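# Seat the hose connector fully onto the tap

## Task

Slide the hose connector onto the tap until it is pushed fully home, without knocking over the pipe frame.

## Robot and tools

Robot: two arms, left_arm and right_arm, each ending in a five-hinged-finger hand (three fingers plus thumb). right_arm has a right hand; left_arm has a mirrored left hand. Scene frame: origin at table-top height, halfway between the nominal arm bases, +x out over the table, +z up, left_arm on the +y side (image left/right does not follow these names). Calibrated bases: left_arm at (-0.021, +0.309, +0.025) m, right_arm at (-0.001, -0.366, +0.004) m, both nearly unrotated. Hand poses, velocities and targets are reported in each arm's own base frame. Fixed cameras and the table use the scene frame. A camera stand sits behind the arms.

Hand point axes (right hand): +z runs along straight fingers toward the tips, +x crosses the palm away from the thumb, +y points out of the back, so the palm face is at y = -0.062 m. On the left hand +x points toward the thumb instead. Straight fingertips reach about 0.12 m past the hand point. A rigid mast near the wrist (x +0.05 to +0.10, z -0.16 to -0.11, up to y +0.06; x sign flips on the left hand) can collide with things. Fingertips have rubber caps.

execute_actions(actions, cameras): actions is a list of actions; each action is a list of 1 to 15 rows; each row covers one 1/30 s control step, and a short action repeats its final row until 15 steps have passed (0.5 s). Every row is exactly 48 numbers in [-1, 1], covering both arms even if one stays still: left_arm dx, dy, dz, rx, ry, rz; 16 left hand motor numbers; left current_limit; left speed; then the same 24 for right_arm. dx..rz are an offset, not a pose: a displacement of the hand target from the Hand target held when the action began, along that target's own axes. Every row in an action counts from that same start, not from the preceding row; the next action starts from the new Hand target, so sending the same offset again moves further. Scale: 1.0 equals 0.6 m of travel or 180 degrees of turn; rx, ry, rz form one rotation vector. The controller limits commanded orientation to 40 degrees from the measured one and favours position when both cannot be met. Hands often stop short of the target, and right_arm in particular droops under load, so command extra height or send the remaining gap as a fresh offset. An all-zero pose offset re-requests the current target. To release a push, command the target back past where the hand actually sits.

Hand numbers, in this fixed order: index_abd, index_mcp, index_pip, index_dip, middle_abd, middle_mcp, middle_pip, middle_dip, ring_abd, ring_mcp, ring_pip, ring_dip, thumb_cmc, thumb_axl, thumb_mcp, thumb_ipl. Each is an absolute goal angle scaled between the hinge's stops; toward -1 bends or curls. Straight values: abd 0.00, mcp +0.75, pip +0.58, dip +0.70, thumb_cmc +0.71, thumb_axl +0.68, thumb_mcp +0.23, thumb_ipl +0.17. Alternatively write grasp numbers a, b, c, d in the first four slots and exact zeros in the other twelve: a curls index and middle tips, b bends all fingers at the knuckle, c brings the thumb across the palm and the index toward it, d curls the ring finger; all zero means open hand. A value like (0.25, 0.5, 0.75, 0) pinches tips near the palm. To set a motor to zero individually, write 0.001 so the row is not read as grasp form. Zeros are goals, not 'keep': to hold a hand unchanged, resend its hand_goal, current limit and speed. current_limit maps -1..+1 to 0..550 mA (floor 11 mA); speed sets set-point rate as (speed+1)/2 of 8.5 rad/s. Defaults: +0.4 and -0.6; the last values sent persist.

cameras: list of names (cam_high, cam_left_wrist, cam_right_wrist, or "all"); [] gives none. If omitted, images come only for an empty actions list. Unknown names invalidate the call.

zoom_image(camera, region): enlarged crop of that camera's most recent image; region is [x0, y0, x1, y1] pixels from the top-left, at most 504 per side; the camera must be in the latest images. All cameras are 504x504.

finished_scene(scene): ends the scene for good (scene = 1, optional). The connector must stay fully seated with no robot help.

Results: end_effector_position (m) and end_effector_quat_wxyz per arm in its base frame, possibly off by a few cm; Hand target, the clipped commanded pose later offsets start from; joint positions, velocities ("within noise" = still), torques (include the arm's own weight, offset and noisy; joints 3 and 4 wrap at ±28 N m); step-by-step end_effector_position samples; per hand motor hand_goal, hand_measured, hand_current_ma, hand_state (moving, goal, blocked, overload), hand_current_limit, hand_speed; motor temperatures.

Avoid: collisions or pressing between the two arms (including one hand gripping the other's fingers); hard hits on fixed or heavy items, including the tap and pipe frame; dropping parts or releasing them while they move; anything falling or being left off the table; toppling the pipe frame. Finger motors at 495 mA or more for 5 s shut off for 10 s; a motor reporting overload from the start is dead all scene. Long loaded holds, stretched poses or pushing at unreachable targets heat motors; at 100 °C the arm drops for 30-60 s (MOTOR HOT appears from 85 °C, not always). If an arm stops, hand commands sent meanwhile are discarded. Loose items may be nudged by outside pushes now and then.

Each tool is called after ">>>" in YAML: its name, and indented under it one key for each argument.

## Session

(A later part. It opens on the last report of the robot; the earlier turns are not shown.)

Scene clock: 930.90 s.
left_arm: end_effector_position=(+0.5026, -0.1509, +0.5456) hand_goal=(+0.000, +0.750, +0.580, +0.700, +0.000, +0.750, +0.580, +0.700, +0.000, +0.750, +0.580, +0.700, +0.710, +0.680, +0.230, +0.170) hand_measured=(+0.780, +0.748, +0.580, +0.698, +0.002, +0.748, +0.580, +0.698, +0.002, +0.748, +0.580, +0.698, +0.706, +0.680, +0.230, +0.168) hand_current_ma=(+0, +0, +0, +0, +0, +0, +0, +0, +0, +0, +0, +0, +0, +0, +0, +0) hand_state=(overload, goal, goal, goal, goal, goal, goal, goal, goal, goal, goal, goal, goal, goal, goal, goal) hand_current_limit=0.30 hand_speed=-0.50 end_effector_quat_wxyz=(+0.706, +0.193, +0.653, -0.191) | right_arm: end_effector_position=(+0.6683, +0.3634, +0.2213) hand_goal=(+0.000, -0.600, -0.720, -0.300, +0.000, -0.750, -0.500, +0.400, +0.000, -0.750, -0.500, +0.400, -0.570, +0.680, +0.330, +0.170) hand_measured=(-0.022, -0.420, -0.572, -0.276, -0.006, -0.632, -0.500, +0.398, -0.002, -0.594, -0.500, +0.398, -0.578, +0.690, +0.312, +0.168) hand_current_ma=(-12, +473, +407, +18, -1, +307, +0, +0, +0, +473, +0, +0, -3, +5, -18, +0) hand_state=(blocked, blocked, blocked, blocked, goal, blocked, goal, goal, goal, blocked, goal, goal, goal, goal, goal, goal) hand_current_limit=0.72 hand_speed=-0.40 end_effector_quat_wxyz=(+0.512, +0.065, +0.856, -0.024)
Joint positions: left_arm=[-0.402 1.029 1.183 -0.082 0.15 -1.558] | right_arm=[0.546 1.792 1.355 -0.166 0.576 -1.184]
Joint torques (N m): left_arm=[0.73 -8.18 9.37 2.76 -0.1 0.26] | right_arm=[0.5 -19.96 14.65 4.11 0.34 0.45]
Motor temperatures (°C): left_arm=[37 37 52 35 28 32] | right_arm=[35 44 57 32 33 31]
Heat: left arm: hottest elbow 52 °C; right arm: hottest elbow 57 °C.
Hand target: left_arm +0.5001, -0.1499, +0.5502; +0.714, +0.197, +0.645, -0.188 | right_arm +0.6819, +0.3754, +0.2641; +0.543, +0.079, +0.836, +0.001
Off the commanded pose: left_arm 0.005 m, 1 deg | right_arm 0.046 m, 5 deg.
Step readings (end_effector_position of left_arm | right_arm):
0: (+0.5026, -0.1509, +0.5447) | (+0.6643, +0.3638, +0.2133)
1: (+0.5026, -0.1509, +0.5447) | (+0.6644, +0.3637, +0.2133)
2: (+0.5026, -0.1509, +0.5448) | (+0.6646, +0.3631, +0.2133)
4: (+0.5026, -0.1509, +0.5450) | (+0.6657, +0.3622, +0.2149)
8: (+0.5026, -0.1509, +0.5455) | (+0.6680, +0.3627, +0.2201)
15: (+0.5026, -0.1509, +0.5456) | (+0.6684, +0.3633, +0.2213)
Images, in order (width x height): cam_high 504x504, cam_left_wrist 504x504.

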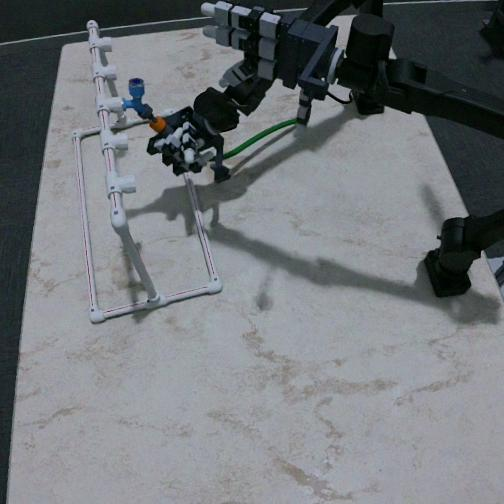

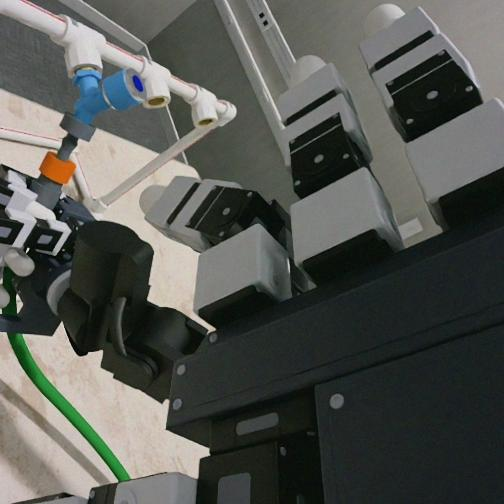

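>>> execute_actions:
  actions:
    - [[0,0,0,0,0,0, 0,0.75,0.58,0.7, 0,0.75,0.58,0.7, 0,0.75,0.58,0.7, 0.71,0.68,0.23,0.17, 0.3,-0.5, -0.02,-0.018,0.012,0,0,0, 0,-0.6,-0.72,-0.3, 0,-0.75,-0.5,0.4, 0,-0.75,-0.5,0.4, -0.57,0.68,0.33,0.17, 0.72,-0.4],[0,0,0,0,0,0, 0,0.75,0.58,0.7, 0,0.75,0.58,0.7, 0,0.75,0.58,0.7, 0.71,0.68,0.23,0.17, 0.3,-0.5, -0.0468,-0.0383,0.0257,0,0,0, 0,-0.6,-0.72,-0.3, 0,-0.75,-0.5,0.4, 0,-0.75,-0.5,0.4, -0.57,0.68,0.33,0.17, 0.72,-0.4],[0,0,0,0,0,0, 0,0.75,0.58,0.7, 0,0.75,0.58,0.7, 0,0.75,0.58,0.7, 0.71,0.68,0.23,0.17, 0.3,-0.5, -0.0468,-0.0383,0.0257,0,0,0, 0,-0.6,-0.72,-0.3, 0,-0.75,-0.5,0.4, 0,-0.75,-0.5,0.4, -0.57,0.68,0.33,0.17, 0.72,-0.4],[0,0,0,0,0,0, 0,0.75,0.58,0.7, 0,0.75,0.58,0.7, 0,0.75,0.58,0.7, 0.71,0.68,0.23,0.17, 0.3,-0.5, -0.04,-0.02,0.014,0,0,0, 0,-0.6,-0.72,-0.3, 0,-0.75,-0.5,0.4, 0,-0.75,-0.5,0.4, -0.57,0.68,0.33,0.17, 0.72,-0.4],[0,0,0,0,0,0, 0,0.75,0.58,0.7, 0,0.75,0.58,0.7, 0,0.75,0.58,0.7, 0.71,0.68,0.23,0.17, 0.3,-0.5, -0.035,-0.0063,0.0062,0,0,0, 0,-0.6,-0.72,-0.3, 0,-0.75,-0.5,0.4, 0,-0.75,-0.5,0.4, -0.57,0.68,0.33,0.17, 0.72,-0.4]]
  cameras: ["cam_left_wrist","cam_high"]

>>> zoom_image:
  camera: "cam_high"
  region: [130, 90, 190, 150]

>>> zoom_image:
  camera: "cam_left_wrist"
  region: [30, 105, 100, 195]

Scene clock: 937.10 s.
left_arm: end_effector_position=(+0.5026, -0.1509, +0.5456) hand_goal=(+0.000, +0.750, +0.580, +0.700, +0.000, +0.750, +0.580, +0.700, +0.000, +0.750, +0.580, +0.700, +0.710, +0.680, +0.230, +0.170) hand_measured=(+0.812, +0.748, +0.580, +0.698, +0.002, +0.748, +0.580, +0.698, +0.002, +0.748, +0.580, +0.698, +0.706, +0.680, +0.230, +0.168) hand_current_ma=(+0, +0, +0, +0, +0, +0, +0, +0, +0, +0, +0, +0, +0, +0, +0, +0) hand_state=(overload, goal, goal, goal, goal, goal, goal, goal, goal, goal, goal, goal, goal, goal, goal, goal) hand_current_limit=0.30 hand_speed=-0.50 end_effector_quat_wxyz=(+0.706, +0.193, +0.653, -0.191) | right_arm: end_effector_position=(+0.6712, +0.3589, +0.2204) hand_goal=(+0.000, -0.600, -0.720, -0.300, +0.000, -0.750, -0.500, +0.400, +0.000, -0.750, -0.500, +0.400, -0.570, +0.680, +0.330, +0.170) hand_measured=(-0.022, -0.420, -0.572, -0.276, -0.006, -0.632, -0.500, +0.398, -0.002, -0.594, -0.500, +0.398, -0.578, +0.690, +0.312, +0.168) hand_current_ma=(-12, +473, +407, +18, -1, +307, +0, +0, +0, +473, +0, +0, -3, +5, -18, +0) hand_state=(blocked, blocked, blocked, blocked, goal, blocked, goal, goal, goal, blocked, goal, goal, goal, goal, goal, goal) hand_current_limit=0.72 hand_speed=-0.40 end_effector_quat_wxyz=(+0.509, +0.058, +0.858, -0.023)
Joint positions: left_arm=[-0.402 1.029 1.183 -0.082 0.15 -1.558] | right_arm=[0.533 1.792 1.357 -0.165 0.556 -1.202]
Joint torques (N m): left_arm=[0.73 -8.18 9.36 2.76 -0.1 0.26] | right_arm=[-0.09 -20.54 17.57 2.54 0.46 0.45]
Motor temperatures (°C): left_arm=[37 37 51 35 28 32] | right_arm=[35 44 58 33 33 30]
Heat: left arm: hottest elbow 51 °C; right arm: hottest elbow 58 °C.
Hand target: left_arm +0.5001, -0.1499, +0.5502; +0.714, +0.197, +0.645, -0.188 | right_arm +0.6931, +0.3687, +0.2813; +0.543, +0.079, +0.836, +0.001
Off the commanded pose: left_arm 0.005 m, 1 deg | right_arm 0.065 m, 6 deg.
Step readings (end_effector_position of left_arm | right_arm):
0: (+0.5026, -0.1509, +0.5456) | (+0.6684, +0.3635, +0.2214)
1: (+0.5026, -0.1509, +0.5456) | (+0.6684, +0.3635, +0.2214)
2: (+0.5026, -0.1509, +0.5456) | (+0.6682, +0.3638, +0.2212)
4: (+0.5026, -0.1509, +0.5456) | (+0.6701, +0.3610, +0.2206)
8: (+0.5026, -0.1509, +0.5456) | (+0.6710, +0.3594, +0.2203)
15: (+0.5026, -0.1509, +0.5456) | (+0.6712, +0.3590, +0.2204)
Images, in order (width x height): cam_high 504x504, cam_left_wrist 504x504.

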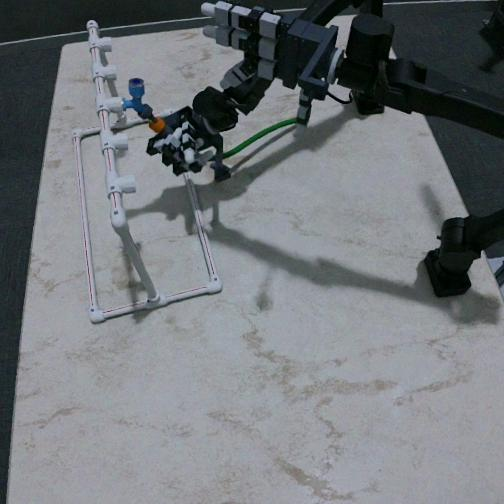

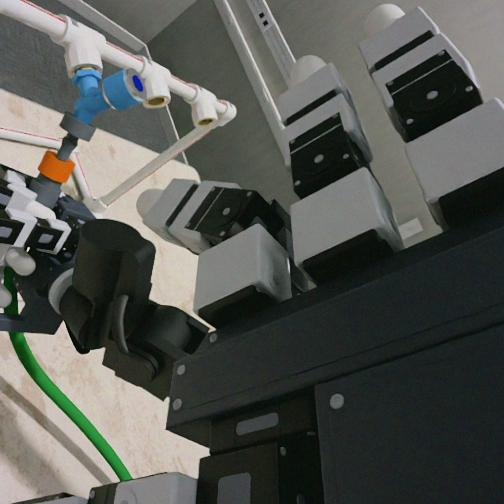

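Scaled by 8.400 from the camera's 504x504 image, which has a finer 720x720 frame.

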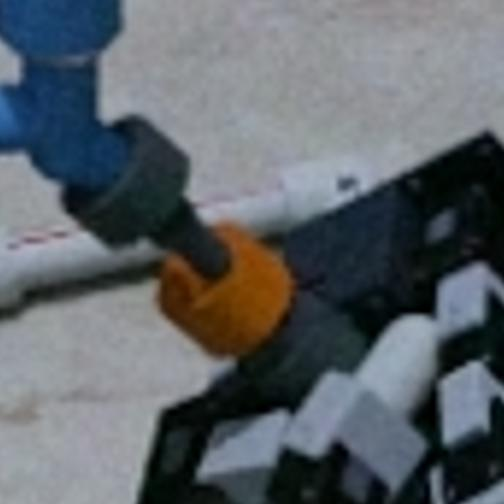

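Scaled by 5.600 from the camera's 504x504 image, which has a finer 720x720 frame.

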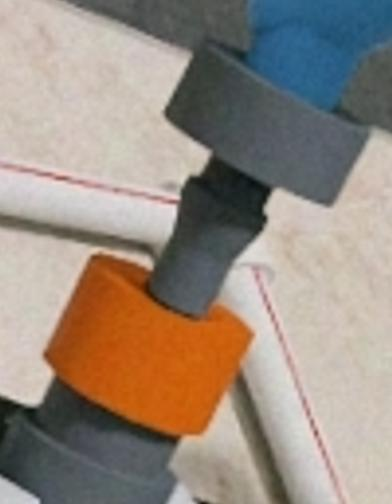

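>>> execute_actions:
  actions:
    - [[0,0,0,0,0,0, 0,0.75,0.58,0.7, 0,0.75,0.58,0.7, 0,0.75,0.58,0.7, 0.71,0.68,0.23,0.17, 0.3,-0.5, -0.0124,0,0.002,0,0,0, 0,-0.6,-0.72,-0.3, 0,-0.75,-0.5,0.4, 0,-0.75,-0.5,0.4, -0.57,0.68,0.33,0.17, 0.72,-0.4],[0,0,0,0,0,0, 0,0.75,0.58,0.7, 0,0.75,0.58,0.7, 0,0.75,0.58,0.7, 0.71,0.68,0.23,0.17, 0.3,-0.5, -0.0248,0,0.004,0,0,0, 0,-0.6,-0.72,-0.3, 0,-0.75,-0.5,0.4, 0,-0.75,-0.5,0.4, -0.57,0.68,0.33,0.17, 0.72,-0.4]]
  cameras: ["cam_left_wrist","cam_high"]

>>> zoom_image:
  camera: "cam_high"
  region: [130, 90, 190, 150]

>>> zoom_image:
  camera: "cam_left_wrist"
  region: [30, 105, 100, 195]

Scene clock: 938.50 s.
left_arm: end_effector_position=(+0.5026, -0.1509, +0.5456) hand_goal=(+0.000, +0.750, +0.580, +0.700, +0.000, +0.750, +0.580, +0.700, +0.000, +0.750, +0.580, +0.700, +0.710, +0.680, +0.230, +0.170) hand_measured=(+0.812, +0.748, +0.580, +0.698, +0.002, +0.748, +0.580, +0.698, +0.002, +0.748, +0.580, +0.698, +0.706, +0.680, +0.230, +0.168) hand_current_ma=(+0, +0, +0, +0, +0, +0, +0, +0, +0, +0, +0, +0, +0, +0, +0, +0) hand_state=(overload, goal, goal, goal, goal, goal, goal, goal, goal, goal, goal, goal, goal, goal, goal, goal) hand_current_limit=0.30 hand_speed=-0.50 end_effector_quat_wxyz=(+0.706, +0.193, +0.653, -0.191) | right_arm: end_effector_position=(+0.6712, +0.3593, +0.2203) hand_goal=(+0.000, -0.600, -0.720, -0.300, +0.000, -0.750, -0.500, +0.400, +0.000, -0.750, -0.500, +0.400, -0.570, +0.680, +0.330, +0.170) hand_measured=(-0.022, -0.420, -0.572, -0.276, -0.006, -0.632, -0.500, +0.398, -0.002, -0.594, -0.500, +0.398, -0.578, +0.690, +0.312, +0.168) hand_current_ma=(-12, +473, +407, +18, -1, +307, +0, +0, +0, +473, +0, +0, -3, +5, -18, +0) hand_state=(blocked, blocked, blocked, blocked, goal, blocked, goal, goal, goal, blocked, goal, goal, goal, goal, goal, goal) hand_current_limit=0.72 hand_speed=-0.40 end_effector_quat_wxyz=(+0.501, +0.053, +0.863, -0.028)
Joint positions: left_arm=[-0.402 1.029 1.183 -0.082 0.15 -1.558] | right_arm=[0.532 1.792 1.372 -0.203 0.552 -1.204]
Joint torques (N m): left_arm=[0.79 -8.18 9.37 2.77 -0.1 0.26] | right_arm=[-0.67 -21.01 18.8 2.74 0.23 0.4]
Motor temperatures (°C): left_arm=[37 37 51 35 28 32] | right_arm=[35 44 59 33 33 30]
Heat: left arm: hottest elbow 51 °C; right arm: hottest elbow 59 °C.
Hand target: left_arm +0.5001, -0.1499, +0.5502; +0.714, +0.197, +0.645, -0.188 | right_arm +0.7012, +0.3664, +0.2937; +0.543, +0.079, +0.836, +0.001
Off the commanded pose: left_arm 0.005 m, 1 deg | right_arm 0.080 m, 7 deg.
Step readings (end_effector_position of left_arm | right_arm):
0: (+0.5026, -0.1509, +0.5456) | (+0.6712, +0.3589, +0.2204)
1: (+0.5026, -0.1509, +0.5456) | (+0.6712, +0.3590, +0.2204)
2: (+0.5026, -0.1509, +0.5456) | (+0.6713, +0.3590, +0.2204)
4: (+0.5026, -0.1509, +0.5456) | (+0.6713, +0.3590, +0.2206)
8: (+0.5026, -0.1509, +0.5456) | (+0.6713, +0.3591, +0.2205)
15: (+0.5026, -0.1509, +0.5456) | (+0.6713, +0.3593, +0.2204)
Images, in order (width x height): cam_high 504x504, cam_left_wrist 504x504.

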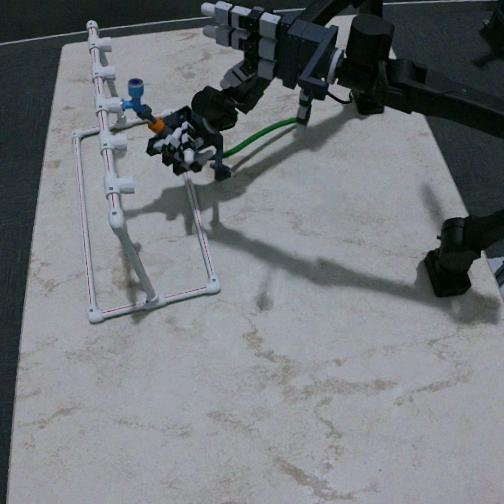

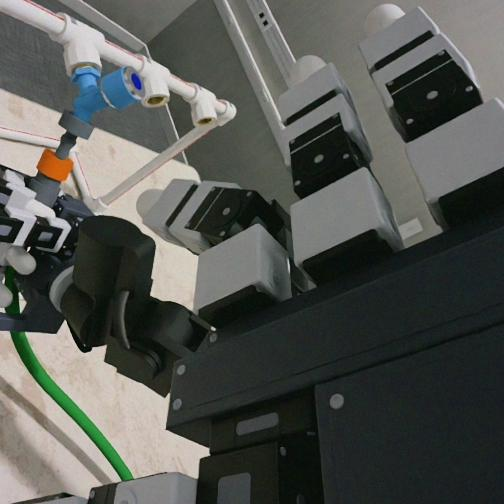

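Scaled by 8.400 from the camera's 504x504 image, which has a finer 720x720 frame.

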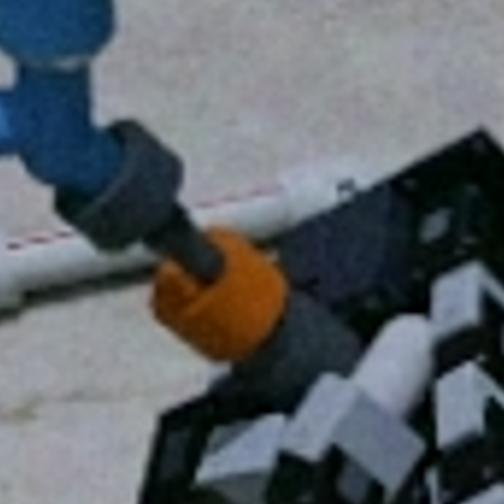

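Scaled by 5.600 from the camera's 504x504 image, which has a finer 720x720 frame.

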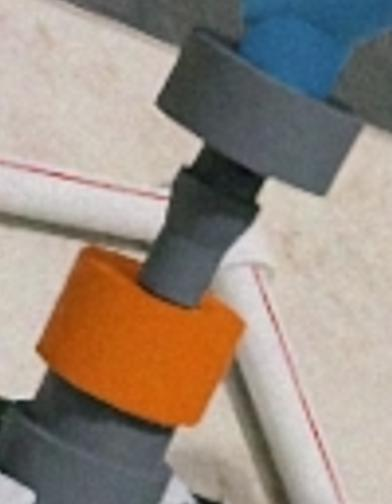

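>>> zoom_image:
  camera: "cam_high"
  region: [144, 106, 168, 130]

>>> zoom_image:
  camera: "cam_left_wrist"
  region: [34, 136, 76, 178]

Scaled by 21.000 from the camera's 504x504 image, which has a finer 720x720 frame.

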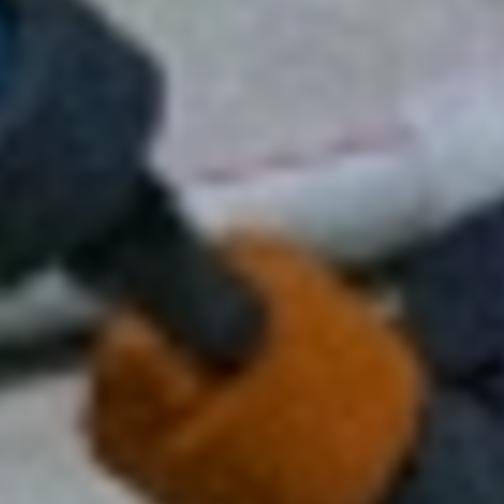

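Scaled by 12.000 from the camera's 504x504 image, which has a finer 720x720 frame.

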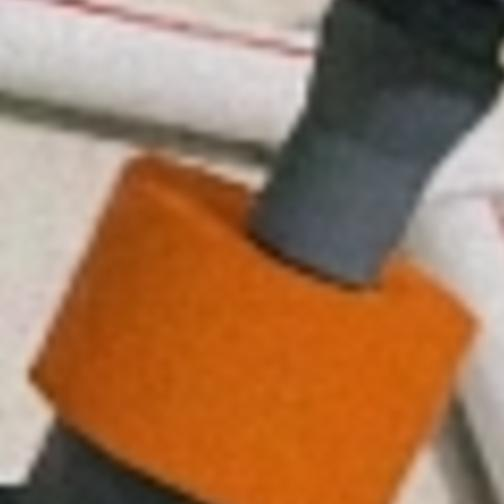

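>>> execute_actions:
  actions:
    - [[0,0,0,0,0,0, 0,0.75,0.58,0.7, 0,0.75,0.58,0.7, 0,0.75,0.58,0.7, 0.71,0.68,0.23,0.17, 0.3,-0.5, 0.036,0.0045,-0.0094,0,0,0, 0,-0.6,-0.72,-0.3, 0,-0.75,-0.5,0.4, 0,-0.75,-0.5,0.4, -0.57,0.68,0.33,0.17, 0.72,-0.4],[0,0,0,0,0,0, 0,0.75,0.58,0.7, 0,0.75,0.58,0.7, 0,0.75,0.58,0.7, 0.71,0.68,0.23,0.17, 0.3,-0.5, 0.0723,0.009,-0.0188,0,0,0, 0,-0.6,-0.72,-0.3, 0,-0.75,-0.5,0.4, 0,-0.75,-0.5,0.4, -0.57,0.68,0.33,0.17, 0.72,-0.4],[0,0,0,0,0,0, 0,0.75,0.58,0.7, 0,0.75,0.58,0.7, 0,0.75,0.58,0.7, 0.71,0.68,0.23,0.17, 0.3,-0.5, 0.0843,0.0398,-0.0388,0,0,0, 0,-0.6,-0.72,-0.3, 0,-0.75,-0.5,0.4, 0,-0.75,-0.5,0.4, -0.57,0.68,0.33,0.17, 0.72,-0.4],[0,0,0,0,0,0, 0,0.75,0.58,0.7, 0,0.75,0.58,0.7, 0,0.75,0.58,0.7, 0.71,0.68,0.23,0.17, 0.3,-0.5, 0.0843,0.0398,-0.0388,0,0,0, 0,-0.6,-0.72,-0.3, 0,-0.75,-0.5,0.4, 0,-0.75,-0.5,0.4, -0.57,0.68,0.33,0.17, 0.72,-0.4],[0,0,0,0,0,0, 0,0.75,0.58,0.7, 0,0.75,0.58,0.7, 0,0.75,0.58,0.7, 0.71,0.68,0.23,0.17, 0.3,-0.5, 0.0843,0.0398,-0.0388,0,0,0, 0,-0.6,-0.72,-0.3, 0,-0.75,-0.5,0.4, 0,-0.75,-0.5,0.4, -0.57,0.68,0.33,0.17, 0.72,-0.4],[0,0,0,0,0,0, 0,0.75,0.58,0.7, 0,0.75,0.58,0.7, 0,0.75,0.58,0.7, 0.71,0.68,0.23,0.17, 0.3,-0.5, 0.0723,0.009,-0.0188,0,0,0, 0,-0.6,-0.72,-0.3, 0,-0.75,-0.5,0.4, 0,-0.75,-0.5,0.4, -0.57,0.68,0.33,0.17, 0.72,-0.4]]
  cameras: ["cam_left_wrist","cam_high"]

>>> zoom_image:
  camera: "cam_high"
  region: [140, 102, 176, 138]

>>> zoom_image:
  camera: "cam_left_wrist"
  region: [30, 110, 94, 190]

Scene clock: 942.33 s.
left_arm: end_effector_position=(+0.5026, -0.1509, +0.5456) hand_goal=(+0.000, +0.750, +0.580, +0.700, +0.000, +0.750, +0.580, +0.700, +0.000, +0.750, +0.580, +0.700, +0.710, +0.680, +0.230, +0.170) hand_measured=(+0.814, +0.748, +0.580, +0.698, +0.002, +0.748, +0.580, +0.698, +0.002, +0.748, +0.580, +0.698, +0.706, +0.680, +0.230, +0.168) hand_current_ma=(+0, +0, +0, +0, +0, +0, +0, +0, +0, +0, +0, +0, +0, +0, +0, +0) hand_state=(overload, goal, goal, goal, goal, goal, goal, goal, goal, goal, goal, goal, goal, goal, goal, goal) hand_current_limit=0.30 hand_speed=-0.50 end_effector_quat_wxyz=(+0.706, +0.193, +0.653, -0.191) | right_arm: end_effector_position=(+0.6681, +0.3736, +0.2328) hand_goal=(+0.000, -0.600, -0.720, -0.300, +0.000, -0.750, -0.500, +0.400, +0.000, -0.750, -0.500, +0.400, -0.570, +0.680, +0.330, +0.170) hand_measured=(-0.020, -0.420, -0.572, -0.276, -0.006, -0.632, -0.500, +0.398, -0.002, -0.594, -0.500, +0.398, -0.576, +0.690, +0.312, +0.168) hand_current_ma=(-11, +473, +407, +18, -1, +307, +0, +0, +0, +473, +0, +0, -2, +5, -18, +0) hand_state=(blocked, blocked, blocked, blocked, goal, blocked, goal, goal, goal, blocked, goal, goal, goal, goal, goal, goal) hand_current_limit=0.72 hand_speed=-0.40 end_effector_quat_wxyz=(+0.523, +0.061, +0.850, -0.021)
Joint positions: left_arm=[-0.402 1.029 1.183 -0.082 0.15 -1.558] | right_arm=[0.56 1.792 1.372 -0.156 0.589 -1.193]
Joint torques (N m): left_arm=[0.79 -8.18 9.36 2.76 -0.1 0.26] | right_arm=[0.09 -20.19 12.07 4.03 0.16 0.55]
Motor temperatures (°C): left_arm=[37 37 50 35 28 32] | right_arm=[35 44 60 32 33 30]
Heat: left arm: hottest elbow 50 °C; right arm: hottest elbow 60 °C.
Hand target: left_arm +0.5001, -0.1499, +0.5502; +0.714, +0.197, +0.645, -0.188 | right_arm +0.6745, +0.3784, +0.2595; +0.543, +0.079, +0.836, +0.001
Off the commanded pose: left_arm 0.005 m, 1 deg | right_arm 0.028 m, 4 deg.
Step readings (end_effector_position of left_arm | right_arm):
0: (+0.5026, -0.1509, +0.5456) | (+0.6712, +0.3594, +0.2205)
1: (+0.5026, -0.1509, +0.5456) | (+0.6712, +0.3594, +0.2205)
2: (+0.5026, -0.1509, +0.5456) | (+0.6713, +0.3592, +0.2205)
4: (+0.5026, -0.1509, +0.5456) | (+0.6702, +0.3606, +0.2208)
8: (+0.5026, -0.1509, +0.5456) | (+0.6660, +0.3710, +0.2253)
15: (+0.5026, -0.1509, +0.5456) | (+0.6671, +0.3735, +0.2305)
Images, in order (width x height): cam_high 504x504, cam_left_wrist 504x504.

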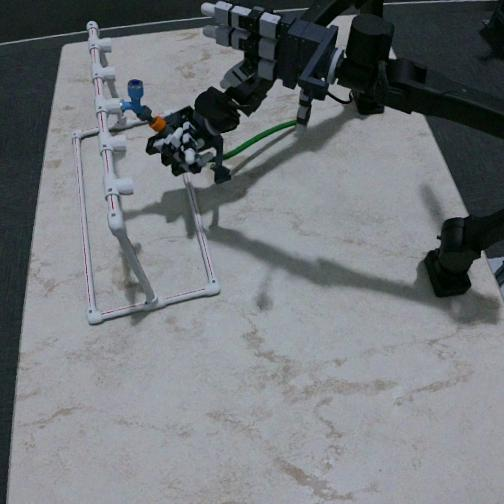

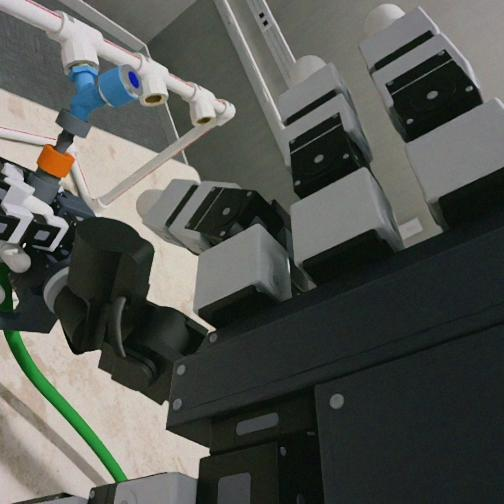

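Scaled by 14.000 from the camera's 504x504 image, which has a finer 720x720 frame.

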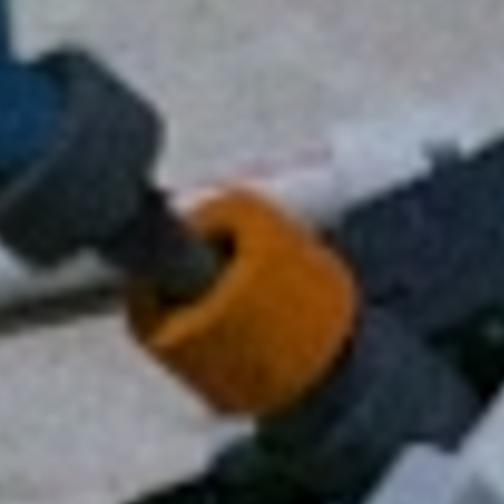

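Scaled by 6.300 from the camera's 504x504 image, which has a finer 720x720 frame.

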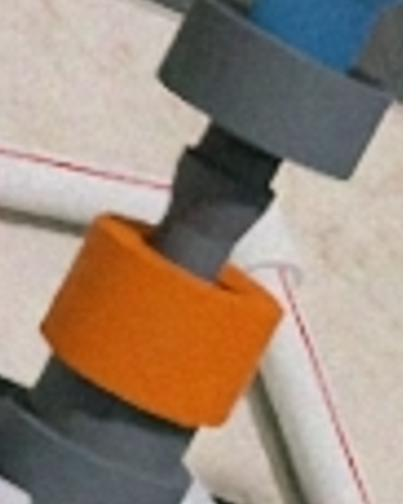

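>>> execute_actions:
  actions:
    - [[0,0,0,0,0,0, 0,0.75,0.58,0.7, 0,0.75,0.58,0.7, 0,0.75,0.58,0.7, 0.71,0.68,0.23,0.17, 0.3,-0.5, -0.0185,-0.001,0.001,0,0,0, 0,-0.6,-0.72,-0.3, 0,-0.75,-0.5,0.4, 0,-0.75,-0.5,0.4, -0.57,0.68,0.33,0.17, 0.72,-0.4],[0,0,0,0,0,0, 0,0.75,0.58,0.7, 0,0.75,0.58,0.7, 0,0.75,0.58,0.7, 0.71,0.68,0.23,0.17, 0.3,-0.5, -0.0375,-0.002,0.002,0,0,0, 0,-0.6,-0.72,-0.3, 0,-0.75,-0.5,0.4, 0,-0.75,-0.5,0.4, -0.57,0.68,0.33,0.17, 0.72,-0.4]]
    - [[0,0,0,0,0,0, 0,0.75,0.58,0.7, 0,0.75,0.58,0.7, 0,0.75,0.58,0.7, 0.71,0.68,0.23,0.17, 0.3,-0.5, -0.0124,-0.0005,0.001,0,0,0, 0,-0.6,-0.72,-0.3, 0,-0.75,-0.5,0.4, 0,-0.75,-0.5,0.4, -0.57,0.68,0.33,0.17, 0.72,-0.4]]
  cameras: ["cam_left_wrist","cam_high"]

>>> zoom_image:
  camera: "cam_high"
  region: [140, 102, 176, 138]

>>> zoom_image:
  camera: "cam_left_wrist"
  region: [30, 110, 94, 190]

Scene clock: 944.40 s.
left_arm: end_effector_position=(+0.5026, -0.1509, +0.5456) hand_goal=(+0.000, +0.750, +0.580, +0.700, +0.000, +0.750, +0.580, +0.700, +0.000, +0.750, +0.580, +0.700, +0.710, +0.680, +0.230, +0.170) hand_measured=(+0.814, +0.748, +0.580, +0.698, +0.002, +0.748, +0.580, +0.698, +0.002, +0.748, +0.580, +0.698, +0.706, +0.680, +0.230, +0.168) hand_current_ma=(+0, +0, +0, +0, +0, +0, +0, +0, +0, +0, +0, +0, +0, +0, +0, +0) hand_state=(overload, goal, goal, goal, goal, goal, goal, goal, goal, goal, goal, goal, goal, goal, goal, goal) hand_current_limit=0.30 hand_speed=-0.50 end_effector_quat_wxyz=(+0.706, +0.193, +0.653, -0.191) | right_arm: end_effector_position=(+0.6708, +0.3700, +0.2330) hand_goal=(+0.000, -0.600, -0.720, -0.300, +0.000, -0.750, -0.500, +0.400, +0.000, -0.750, -0.500, +0.400, -0.570, +0.680, +0.330, +0.170) hand_measured=(-0.020, -0.420, -0.572, -0.276, -0.006, -0.632, -0.500, +0.398, -0.002, -0.594, -0.500, +0.398, -0.576, +0.690, +0.312, +0.168) hand_current_ma=(-11, +473, +407, +18, -1, +307, +0, +0, +0, +473, +0, +0, -2, +5, -18, +0) hand_state=(blocked, blocked, blocked, blocked, goal, blocked, goal, goal, goal, blocked, goal, goal, goal, goal, goal, goal) hand_current_limit=0.72 hand_speed=-0.40 end_effector_quat_wxyz=(+0.517, +0.060, +0.854, -0.020)
Joint positions: left_arm=[-0.402 1.029 1.183 -0.082 0.15 -1.558] | right_arm=[0.55 1.792 1.38 -0.174 0.573 -1.193]
Joint torques (N m): left_arm=[0.73 -8.18 9.37 2.77 -0.1 0.27] | right_arm=[-0.62 -21.25 16.27 2.32 0.11 0.42]
Motor temperatures (°C): left_arm=[37 36 50 35 28 32] | right_arm=[35 44 60 32 33 30]
Heat: left arm: hottest elbow 50 °C; right arm: hottest elbow 60 °C.
Hand target: left_arm +0.5001, -0.1499, +0.5502; +0.714, +0.197, +0.645, -0.188 | right_arm +0.6877, +0.3729, +0.2857; +0.543, +0.079, +0.836, +0.001
Off the commanded pose: left_arm 0.005 m, 1 deg | right_arm 0.056 m, 5 deg.
Step readings (end_effector_position of left_arm | right_arm):
0: (+0.5026, -0.1509, +0.5456) | (+0.6681, +0.3736, +0.2328)
1: (+0.5026, -0.1509, +0.5456) | (+0.6681, +0.3736, +0.2328)
2: (+0.5026, -0.1509, +0.5456) | (+0.6680, +0.3738, +0.2327)
4: (+0.5026, -0.1509, +0.5456) | (+0.6677, +0.3745, +0.2327)
8: (+0.5026, -0.1509, +0.5456) | (+0.6684, +0.3735, +0.2326)
15: (+0.5026, -0.1509, +0.5456) | (+0.6689, +0.3724, +0.2322)
16: (+0.5026, -0.1509, +0.5456) | (+0.6690, +0.3722, +0.2321)
17: (+0.5026, -0.1509, +0.5456) | (+0.6690, +0.3720, +0.2319)
19: (+0.5026, -0.1509, +0.5456) | (+0.6695, +0.3714, +0.2320)
23: (+0.5026, -0.1509, +0.5456) | (+0.6707, +0.3703, +0.2332)
30: (+0.5026, -0.1509, +0.5456) | (+0.6708, +0.3700, +0.2331)
Images, in order (width x height): cam_high 504x504, cam_left_wrist 504x504.

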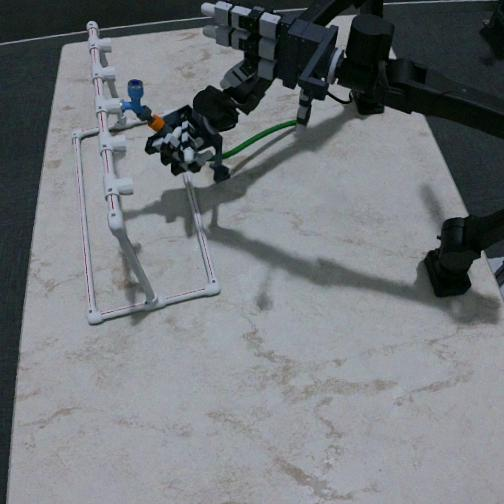

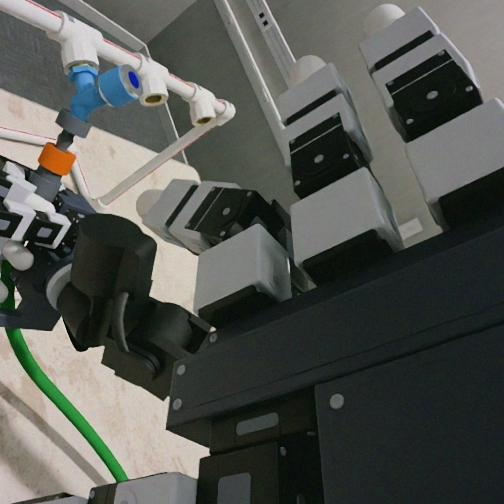

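Scaled by 14.000 from the camera's 504x504 image, which has a finer 720x720 frame.

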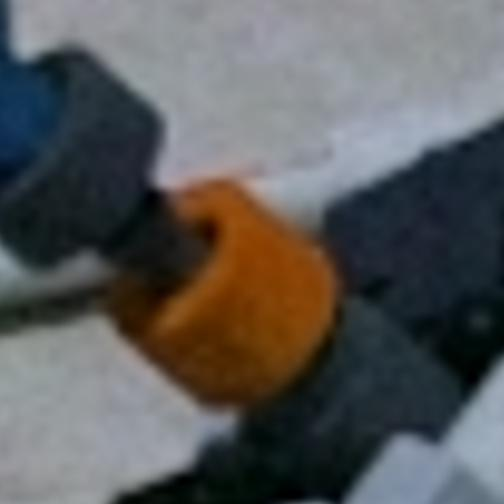

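Scaled by 6.300 from the camera's 504x504 image, which has a finer 720x720 frame.

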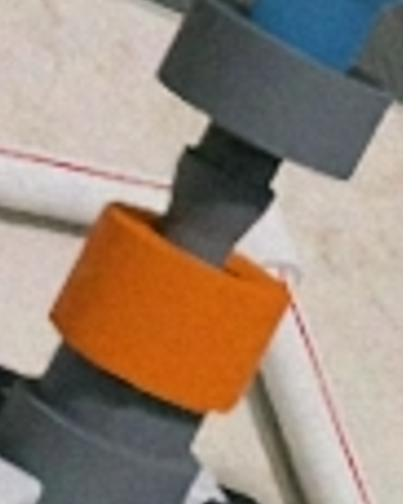

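>>> execute_actions:
  actions:
    - [[0,0,0,0,0,0, 0,0.75,0.58,0.7, 0,0.75,0.58,0.7, 0,0.75,0.58,0.7, 0.71,0.68,0.23,0.17, 0.3,-0.5, -0.0165,0.0005,0.002,0,0,0, 0,-0.6,-0.72,-0.3, 0,-0.75,-0.5,0.4, 0,-0.75,-0.5,0.4, -0.57,0.68,0.33,0.17, 0.72,-0.4]]
    - [[0,0,0,0,0,0, 0,0.75,0.58,0.7, 0,0.75,0.58,0.7, 0,0.75,0.58,0.7, 0.71,0.68,0.23,0.17, 0.3,-0.5, -0.0165,0.0005,0.002,0,0,0, 0,-0.6,-0.72,-0.3, 0,-0.75,-0.5,0.4, 0,-0.75,-0.5,0.4, -0.57,0.68,0.33,0.17, 0.72,-0.4]]
  cameras: ["cam_left_wrist","cam_high"]

>>> zoom_image:
  camera: "cam_high"
  region: [136, 98, 172, 134]

>>> zoom_image:
  camera: "cam_left_wrist"
  region: [30, 110, 94, 190]

Scene clock: 946.17 s.
left_arm: end_effector_position=(+0.5026, -0.1509, +0.5456) hand_goal=(+0.000, +0.750, +0.580, +0.700, +0.000, +0.750, +0.580, +0.700, +0.000, +0.750, +0.580, +0.700, +0.710, +0.680, +0.230, +0.170) hand_measured=(+0.814, +0.748, +0.580, +0.698, +0.002, +0.748, +0.580, +0.698, +0.002, +0.748, +0.580, +0.698, +0.706, +0.680, +0.230, +0.168) hand_current_ma=(+0, +0, +0, +0, +0, +0, +0, +0, +0, +0, +0, +0, +0, +0, +0, +0) hand_state=(overload, goal, goal, goal, goal, goal, goal, goal, goal, goal, goal, goal, goal, goal, goal, goal) hand_current_limit=0.30 hand_speed=-0.50 end_effector_quat_wxyz=(+0.706, +0.193, +0.653, -0.191) | right_arm: end_effector_position=(+0.6778, +0.3687, +0.2454) hand_goal=(+0.000, -0.600, -0.720, -0.300, +0.000, -0.750, -0.500, +0.400, +0.000, -0.750, -0.500, +0.400, -0.570, +0.680, +0.330, +0.170) hand_measured=(-0.020, -0.420, -0.572, -0.276, -0.006, -0.632, -0.500, +0.398, -0.002, -0.594, -0.500, +0.398, -0.576, +0.690, +0.312, +0.168) hand_current_ma=(-11, +473, +407, +18, -1, +307, +0, +0, +0, +473, +0, +0, -2, +5, -18, +0) hand_state=(blocked, blocked, blocked, blocked, goal, blocked, goal, goal, goal, blocked, goal, goal, goal, goal, goal, goal) hand_current_limit=0.72 hand_speed=-0.40 end_effector_quat_wxyz=(+0.513, +0.058, +0.856, -0.021)
Joint positions: left_arm=[-0.402 1.029 1.183 -0.082 0.15 -1.558] | right_arm=[0.541 1.792 1.421 -0.221 0.561 -1.2]
Joint torques (N m): left_arm=[0.73 -8.12 9.36 2.76 -0.1 0.27] | right_arm=[-0.79 -21.07 17.17 2.47 0.19 0.42]
Motor temperatures (°C): left_arm=[37 36 50 35 28 32] | right_arm=[35 45 60 32 33 30]
Heat: left arm: hottest elbow 50 °C; right arm: hottest elbow 60 °C.
Hand target: left_arm +0.5001, -0.1499, +0.5502; +0.714, +0.197, +0.645, -0.188 | right_arm +0.6979, +0.3705, +0.3029; +0.543, +0.079, +0.836, +0.001
Off the commanded pose: left_arm 0.005 m, 1 deg | right_arm 0.061 m, 5 deg.
Step readings (end_effector_position of left_arm | right_arm):
0: (+0.5026, -0.1509, +0.5456) | (+0.6708, +0.3700, +0.2330)
1: (+0.5026, -0.1509, +0.5456) | (+0.6710, +0.3699, +0.2332)
2: (+0.5026, -0.1509, +0.5456) | (+0.6711, +0.3698, +0.2332)
4: (+0.5026, -0.1509, +0.5456) | (+0.6721, +0.3688, +0.2340)
8: (+0.5026, -0.1509, +0.5456) | (+0.6745, +0.3688, +0.2389)
15: (+0.5026, -0.1509, +0.5456) | (+0.6759, +0.3690, +0.2420)
16: (+0.5026, -0.1509, +0.5456) | (+0.6759, +0.3691, +0.2421)
17: (+0.5026, -0.1509, +0.5456) | (+0.6760, +0.3689, +0.2421)
19: (+0.5026, -0.1509, +0.5456) | (+0.6768, +0.3687, +0.2434)
23: (+0.5026, -0.1509, +0.5456) | (+0.6776, +0.3689, +0.2451)
30: (+0.5026, -0.1509, +0.5456) | (+0.6779, +0.3687, +0.2455)
Images, in order (width x height): cam_high 504x504, cam_left_wrist 504x504.

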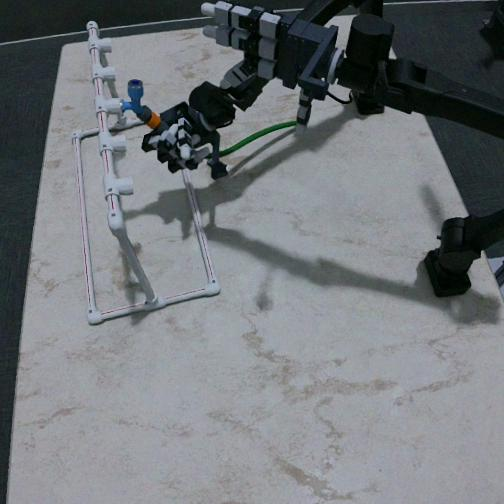

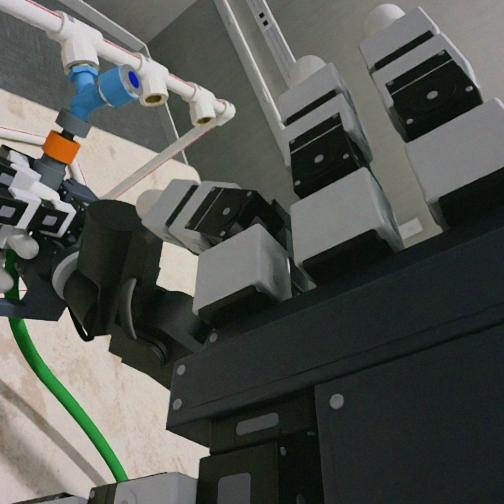

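Scaled by 14.000 from the camera's 504x504 image, which has a finer 720x720 frame.

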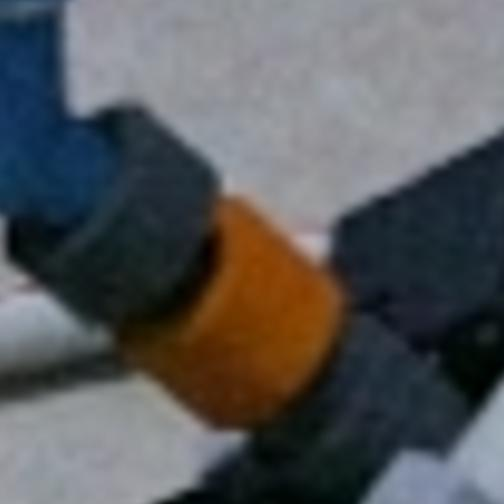

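Scaled by 6.300 from the camera's 504x504 image, which has a finer 720x720 frame.

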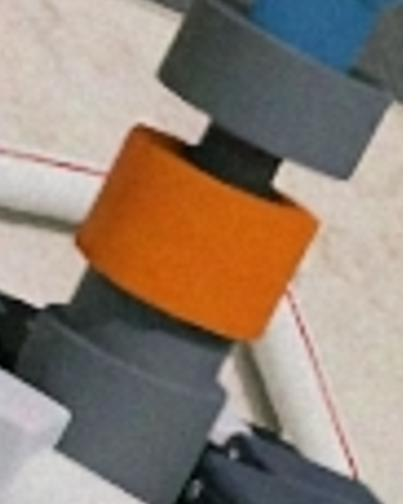

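>>> execute_actions:
  actions:
    - [[0,0,0,0,0,0, 0,0.75,0.58,0.7, 0,0.75,0.58,0.7, 0,0.75,0.58,0.7, 0.71,0.68,0.23,0.17, 0.3,-0.5, -0.0124,0.0005,0.0015,0,0,0, 0,-0.6,-0.72,-0.3, 0,-0.75,-0.5,0.4, 0,-0.75,-0.5,0.4, -0.57,0.68,0.33,0.17, 0.72,-0.4]]
    - [[0,0,0,0,0,0, 0,0.75,0.58,0.7, 0,0.75,0.58,0.7, 0,0.75,0.58,0.7, 0.71,0.68,0.23,0.17, 0.3,-0.5, -0.0124,0.0005,0.0015,0,0,0, 0,-0.6,-0.72,-0.3, 0,-0.75,-0.5,0.4, 0,-0.75,-0.5,0.4, -0.57,0.68,0.33,0.17, 0.72,-0.4]]
  cameras: ["cam_left_wrist"]

>>> zoom_image:
  camera: "cam_left_wrist"
  region: [30, 110, 94, 190]

Scene clock: 948.13 s.
left_arm: end_effector_position=(+0.5026, -0.1509, +0.5456) hand_goal=(+0.000, +0.750, +0.580, +0.700, +0.000, +0.750, +0.580, +0.700, +0.000, +0.750, +0.580, +0.700, +0.710, +0.680, +0.230, +0.170) hand_measured=(+0.814, +0.748, +0.580, +0.698, +0.002, +0.748, +0.580, +0.698, +0.002, +0.748, +0.580, +0.698, +0.706, +0.680, +0.230, +0.168) hand_current_ma=(+0, +0, +0, +0, +0, +0, +0, +0, +0, +0, +0, +0, +0, +0, +0, +0) hand_state=(overload, goal, goal, goal, goal, goal, goal, goal, goal, goal, goal, goal, goal, goal, goal, goal) hand_current_limit=0.30 hand_speed=-0.50 end_effector_quat_wxyz=(+0.706, +0.193, +0.653, -0.191) | right_arm: end_effector_position=(+0.6782, +0.3685, +0.2460) hand_goal=(+0.000, -0.600, -0.720, -0.300, +0.000, -0.750, -0.500, +0.400, +0.000, -0.750, -0.500, +0.400, -0.570, +0.680, +0.330, +0.170) hand_measured=(-0.022, -0.420, -0.572, -0.276, -0.006, -0.632, -0.500, +0.398, -0.002, -0.594, -0.500, +0.398, -0.576, +0.690, +0.312, +0.168) hand_current_ma=(-12, +473, +407, +18, -1, +307, +0, +0, +0, +473, +0, +0, -2, +5, -18, +0) hand_state=(blocked, blocked, blocked, blocked, goal, blocked, goal, goal, goal, blocked, goal, goal, goal, goal, goal, goal) hand_current_limit=0.72 hand_speed=-0.40 end_effector_quat_wxyz=(+0.506, +0.054, +0.861, -0.023)
Joint positions: left_arm=[-0.402 1.029 1.183 -0.082 0.15 -1.558] | right_arm=[0.538 1.792 1.436 -0.255 0.554 -1.2]
Joint torques (N m): left_arm=[0.73 -8.12 9.37 2.77 -0.1 0.27] | right_arm=[-1.32 -21.36 18.7 2.58 0.21 0.37]
Motor temperatures (°C): left_arm=[37 36 50 35 28 32] | right_arm=[35 45 60 32 33 30]
Heat: left arm: hottest elbow 50 °C; right arm: hottest elbow 60 °C.
Hand target: left_arm +0.5001, -0.1499, +0.5502; +0.714, +0.197, +0.645, -0.188 | right_arm +0.7055, +0.3691, +0.3158; +0.544, +0.079, +0.836, +0.001
Off the commanded pose: left_arm 0.005 m, 1 deg | right_arm 0.075 m, 7 deg.
Step readings (end_effector_position of left_arm | right_arm):
0: (+0.5026, -0.1509, +0.5456) | (+0.6778, +0.3687, +0.2454)
1: (+0.5026, -0.1509, +0.5456) | (+0.6778, +0.3688, +0.2454)
2: (+0.5026, -0.1509, +0.5456) | (+0.6779, +0.3688, +0.2456)
4: (+0.5026, -0.1509, +0.5456) | (+0.6780, +0.3688, +0.2458)
8: (+0.5026, -0.1509, +0.5456) | (+0.6779, +0.3688, +0.2458)
15: (+0.5026, -0.1509, +0.5456) | (+0.6781, +0.3686, +0.2458)
16: (+0.5026, -0.1509, +0.5456) | (+0.6780, +0.3686, +0.2457)
17: (+0.5026, -0.1509, +0.5456) | (+0.6780, +0.3688, +0.2460)
19: (+0.5026, -0.1509, +0.5456) | (+0.6782, +0.3686, +0.2461)
23: (+0.5026, -0.1509, +0.5456) | (+0.6783, +0.3684, +0.2460)
30: (+0.5026, -0.1509, +0.5456) | (+0.6782, +0.3685, +0.2460)
Images, in order (width x height): cam_left_wrist 504x504.

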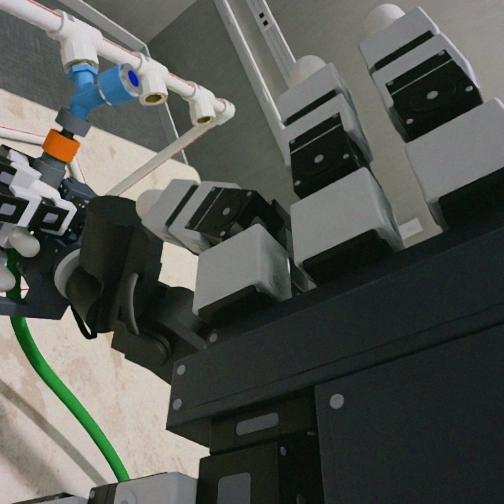

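Scaled by 6.300 from the camera's 504x504 image, which has a finer 720x720 frame.

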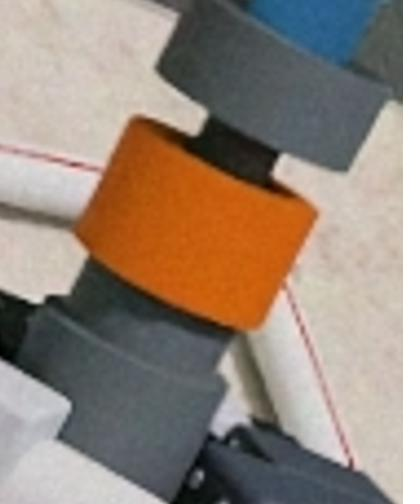

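>>> execute_actions:
  actions:
    - [[0,0,0,0,0,0, 0,0.75,0.58,0.7, 0,0.75,0.58,0.7, 0,0.75,0.58,0.7, 0.71,0.68,0.23,0.17, 0.3,-0.5, -0.0023,-0.0014,0.0036,-0.0011,-0.01,-0.0046, 0,-0.6,-0.72,-0.3, 0,-0.75,-0.5,0.4, 0,-0.75,-0.5,0.4, -0.57,0.68,0.33,0.17, 0.72,-0.4]]
    - [[0,0,0,0,0,0, 0,0.75,0.58,0.7, 0,0.75,0.58,0.7, 0,0.75,0.58,0.7, 0.71,0.68,0.23,0.17, 0.3,-0.5, -0.0021,0.0031,0.0018,0.0017,-0.0047,0.0099, 0,-0.6,-0.72,-0.3, 0,-0.75,-0.5,0.4, 0,-0.75,-0.5,0.4, -0.57,0.68,0.33,0.17, 0.72,-0.4]]
    - [[0,0,0,0,0,0, 0,0.75,0.58,0.7, 0,0.75,0.58,0.7, 0,0.75,0.58,0.7, 0.71,0.68,0.23,0.17, 0.3,-0.5, 0.0021,-0.0031,-0.0018,-0.0017,0.0047,-0.0099, 0,-0.6,-0.72,-0.3, 0,-0.75,-0.5,0.4, 0,-0.75,-0.5,0.4, -0.57,0.68,0.33,0.17, 0.72,-0.4]]
    - [[0,0,0,0,0,0, 0,0.75,0.58,0.7, 0,0.75,0.58,0.7, 0,0.75,0.58,0.7, 0.71,0.68,0.23,0.17, 0.3,-0.5, 0.0021,-0.0031,-0.0018,-0.0017,0.0047,-0.0099, 0,-0.6,-0.72,-0.3, 0,-0.75,-0.5,0.4, 0,-0.75,-0.5,0.4, -0.57,0.68,0.33,0.17, 0.72,-0.4]]
    - [[0,0,0,0,0,0, 0,0.75,0.58,0.7, 0,0.75,0.58,0.7, 0,0.75,0.58,0.7, 0.71,0.68,0.23,0.17, 0.3,-0.5, -0.0023,-0.0014,0.0036,-0.0011,-0.01,-0.0046, 0,-0.6,-0.72,-0.3, 0,-0.75,-0.5,0.4, 0,-0.75,-0.5,0.4, -0.57,0.68,0.33,0.17, 0.72,-0.4]]
    - [[0,0,0,0,0,0, 0,0.75,0.58,0.7, 0,0.75,0.58,0.7, 0,0.75,0.58,0.7, 0.71,0.68,0.23,0.17, 0.3,-0.5, -0.0021,0.0031,0.0018,0.0017,-0.0047,0.0099, 0,-0.6,-0.72,-0.3, 0,-0.75,-0.5,0.4, 0,-0.75,-0.5,0.4, -0.57,0.68,0.33,0.17, 0.72,-0.4]]
    - [[0,0,0,0,0,0, 0,0.75,0.58,0.7, 0,0.75,0.58,0.7, 0,0.75,0.58,0.7, 0.71,0.68,0.23,0.17, 0.3,-0.5, -0.0021,0.0031,0.0018,0.0017,-0.0047,0.0099, 0,-0.6,-0.72,-0.3, 0,-0.75,-0.5,0.4, 0,-0.75,-0.5,0.4, -0.57,0.68,0.33,0.17, 0.72,-0.4]]
  cameras: ["cam_left_wrist","cam_high"]

>>> zoom_image:
  camera: "cam_left_wrist"
  region: [30, 110, 94, 190]

Scene clock: 954.00 s.
left_arm: end_effector_position=(+0.5026, -0.1509, +0.5456) hand_goal=(+0.000, +0.750, +0.580, +0.700, +0.000, +0.750, +0.580, +0.700, +0.000, +0.750, +0.580, +0.700, +0.710, +0.680, +0.230, +0.170) hand_measured=(+0.814, +0.748, +0.580, +0.698, +0.002, +0.748, +0.580, +0.698, +0.002, +0.748, +0.580, +0.698, +0.706, +0.680, +0.230, +0.168) hand_current_ma=(+0, +0, +0, +0, +0, +0, +0, +0, +0, +0, +0, +0, +0, +0, +0, +0) hand_state=(overload, goal, goal, goal, goal, goal, goal, goal, goal, goal, goal, goal, goal, goal, goal, goal) hand_current_limit=0.30 hand_speed=-0.50 end_effector_quat_wxyz=(+0.706, +0.193, +0.653, -0.191) | right_arm: end_effector_position=(+0.6896, +0.3604, +0.2468) hand_goal=(+0.000, -0.600, -0.720, -0.300, +0.000, -0.750, -0.500, +0.400, +0.000, -0.750, -0.500, +0.400, -0.570, +0.680, +0.330, +0.170) hand_measured=(-0.018, -0.420, -0.572, -0.276, -0.002, -0.632, -0.500, +0.398, -0.002, -0.594, -0.500, +0.398, -0.576, +0.690, +0.312, +0.168) hand_current_ma=(-9, +473, +407, +18, +0, +307, +0, +0, +0, +473, +0, +0, -2, +5, -18, +0) hand_state=(goal, blocked, blocked, blocked, goal, blocked, goal, goal, goal, blocked, goal, goal, goal, goal, goal, goal) hand_current_limit=0.72 hand_speed=-0.40 end_effector_quat_wxyz=(+0.523, +0.044, +0.850, -0.037)
Joint positions: left_arm=[-0.402 1.029 1.183 -0.082 0.15 -1.558] | right_arm=[0.521 1.804 1.436 -0.195 0.565 -1.264]
Joint torques (N m): left_arm=[0.73 -8.18 9.36 2.77 -0.1 0.26] | right_arm=[-0.09 -21.54 16.1 5.46 0.55 0.58]
Motor temperatures (°C): left_arm=[37 36 49 36 28 32] | right_arm=[35 44 61 33 33 30]
Heat: left arm: hottest elbow 49 °C; right arm: hottest elbow 61 °C.
Hand target: left_arm +0.5001, -0.1499, +0.5502; +0.714, +0.197, +0.645, -0.188 | right_arm +0.7119, +0.3686, +0.3173; +0.576, +0.079, +0.814, +0.000
Off the commanded pose: left_arm 0.005 m, 1 deg | right_arm 0.074 m, 9 deg.
Step readings (end_effector_position of left_arm | right_arm):
0: (+0.5026, -0.1509, +0.5456) | (+0.6782, +0.3684, +0.2460)
1: (+0.5026, -0.1509, +0.5456) | (+0.6782, +0.3684, +0.2460)
2: (+0.5026, -0.1509, +0.5456) | (+0.6783, +0.3682, +0.2458)
4: (+0.5026, -0.1509, +0.5456) | (+0.6783, +0.3681, +0.2457)
8: (+0.5026, -0.1509, +0.5456) | (+0.6791, +0.3673, +0.2460)
15: (+0.5026, -0.1509, +0.5456) | (+0.6793, +0.3670, +0.2461)
16: (+0.5026, -0.1509, +0.5456) | (+0.6793, +0.3670, +0.2461)
17: (+0.5026, -0.1509, +0.5456) | (+0.6795, +0.3670, +0.2465)
19: (+0.5026, -0.1509, +0.5456) | (+0.6800, +0.3667, +0.2467)
23: (+0.5026, -0.1509, +0.5456) | (+0.6809, +0.3662, +0.2465)
30: (+0.5026, -0.1509, +0.5456) | (+0.6810, +0.3661, +0.2468)
31: (+0.5026, -0.1509, +0.5456) | (+0.6810, +0.3661, +0.2468)
32: (+0.5026, -0.1509, +0.5456) | (+0.6810, +0.3661, +0.2468)
34: (+0.5026, -0.1509, +0.5456) | (+0.6810, +0.3661, +0.2466)
38: (+0.5026, -0.1509, +0.5456) | (+0.6813, +0.3656, +0.2462)
45: (+0.5026, -0.1509, +0.5456) | (+0.6813, +0.3655, +0.2461)
46: (+0.5026, -0.1509, +0.5456) | (+0.6813, +0.3656, +0.2461)
47: (+0.5026, -0.1509, +0.5456) | (+0.6812, +0.3657, +0.2460)
49: (+0.5026, -0.1509, +0.5456) | (+0.6815, +0.3652, +0.2457)
53: (+0.5026, -0.1509, +0.5456) | (+0.6816, +0.3649, +0.2452)
60: (+0.5026, -0.1509, +0.5456) | (+0.6816, +0.3649, +0.2451)
61: (+0.5026, -0.1509, +0.5456) | (+0.6815, +0.3649, +0.2451)
62: (+0.5026, -0.1509, +0.5456) | (+0.6816, +0.3647, +0.2450)
64: (+0.5026, -0.1509, +0.5456) | (+0.6820, +0.3645, +0.2453)
68: (+0.5026, -0.1509, +0.5456) | (+0.6831, +0.3630, +0.2457)
75: (+0.5026, -0.1509, +0.5456) | (+0.6839, +0.3618, +0.2457)
76: (+0.5026, -0.1509, +0.5456) | (+0.6839, +0.3618, +0.2458)
77: (+0.5026, -0.1509, +0.5456) | (+0.6841, +0.3619, +0.2460)
79: (+0.5026, -0.1509, +0.5456) | (+0.6848, +0.3618, +0.2465)
83: (+0.5026, -0.1509, +0.5456) | (+0.6859, +0.3614, +0.2464)
90: (+0.5026, -0.1509, +0.5456) | (+0.6863, +0.3614, +0.2464)
91: (+0.5026, -0.1509, +0.5456) | (+0.6864, +0.3613, +0.2462)
92: (+0.5026, -0.1509, +0.5456) | (+0.6868, +0.3611, +0.2464)
94: (+0.5026, -0.1509, +0.5456) | (+0.6878, +0.3606, +0.2467)
98: (+0.5026, -0.1509, +0.5456) | (+0.6891, +0.3604, +0.2465)
105: (+0.5026, -0.1509, +0.5456) | (+0.6895, +0.3605, +0.2467)
Images, in order (width x height): cam_high 504x504, cam_left_wrist 504x504.

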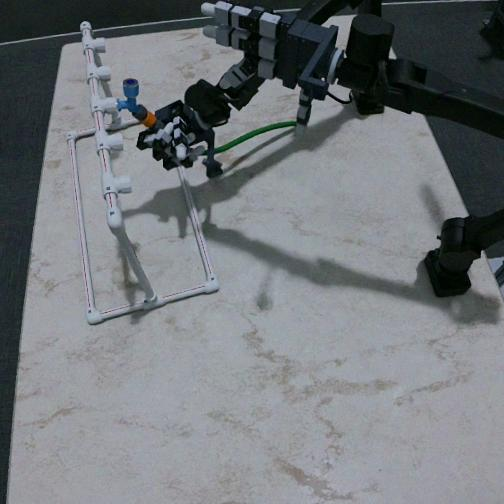

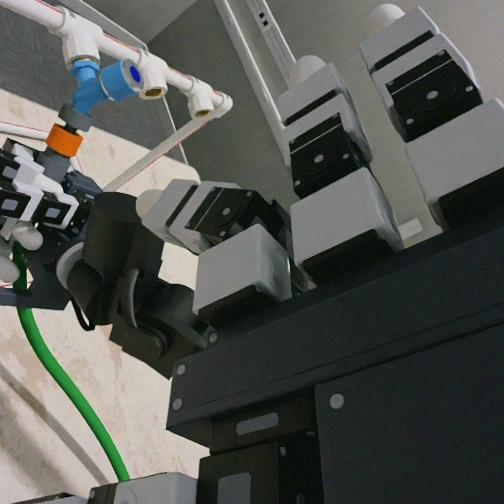

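Scaled by 6.300 from the camera's 504x504 image, which has a finer 720x720 frame.

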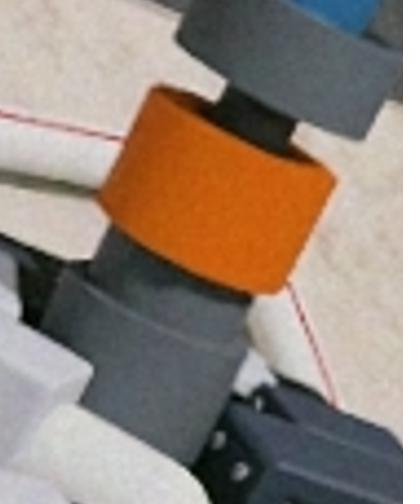

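>>> zoom_image:
  camera: "cam_left_wrist"
  region: [52, 108, 94, 144]

>>> zoom_image:
  camera: "cam_high"
  region: [132, 96, 162, 126]

Scaled by 12.000 from the camera's 504x504 image, which has a finer 720x720 frame.

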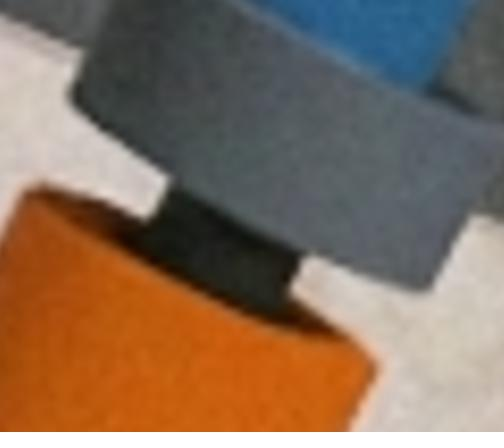

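Scaled by 16.800 from the camera's 504x504 image, which has a finer 720x720 frame.

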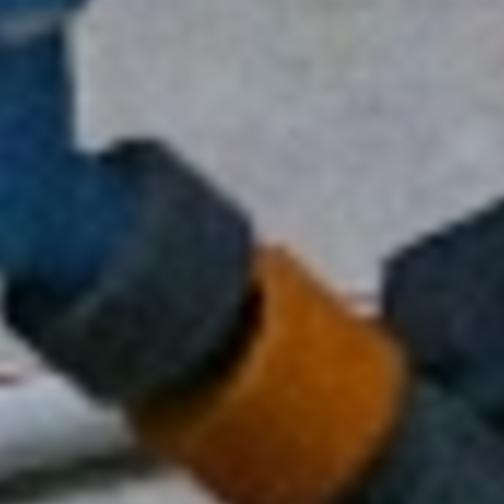

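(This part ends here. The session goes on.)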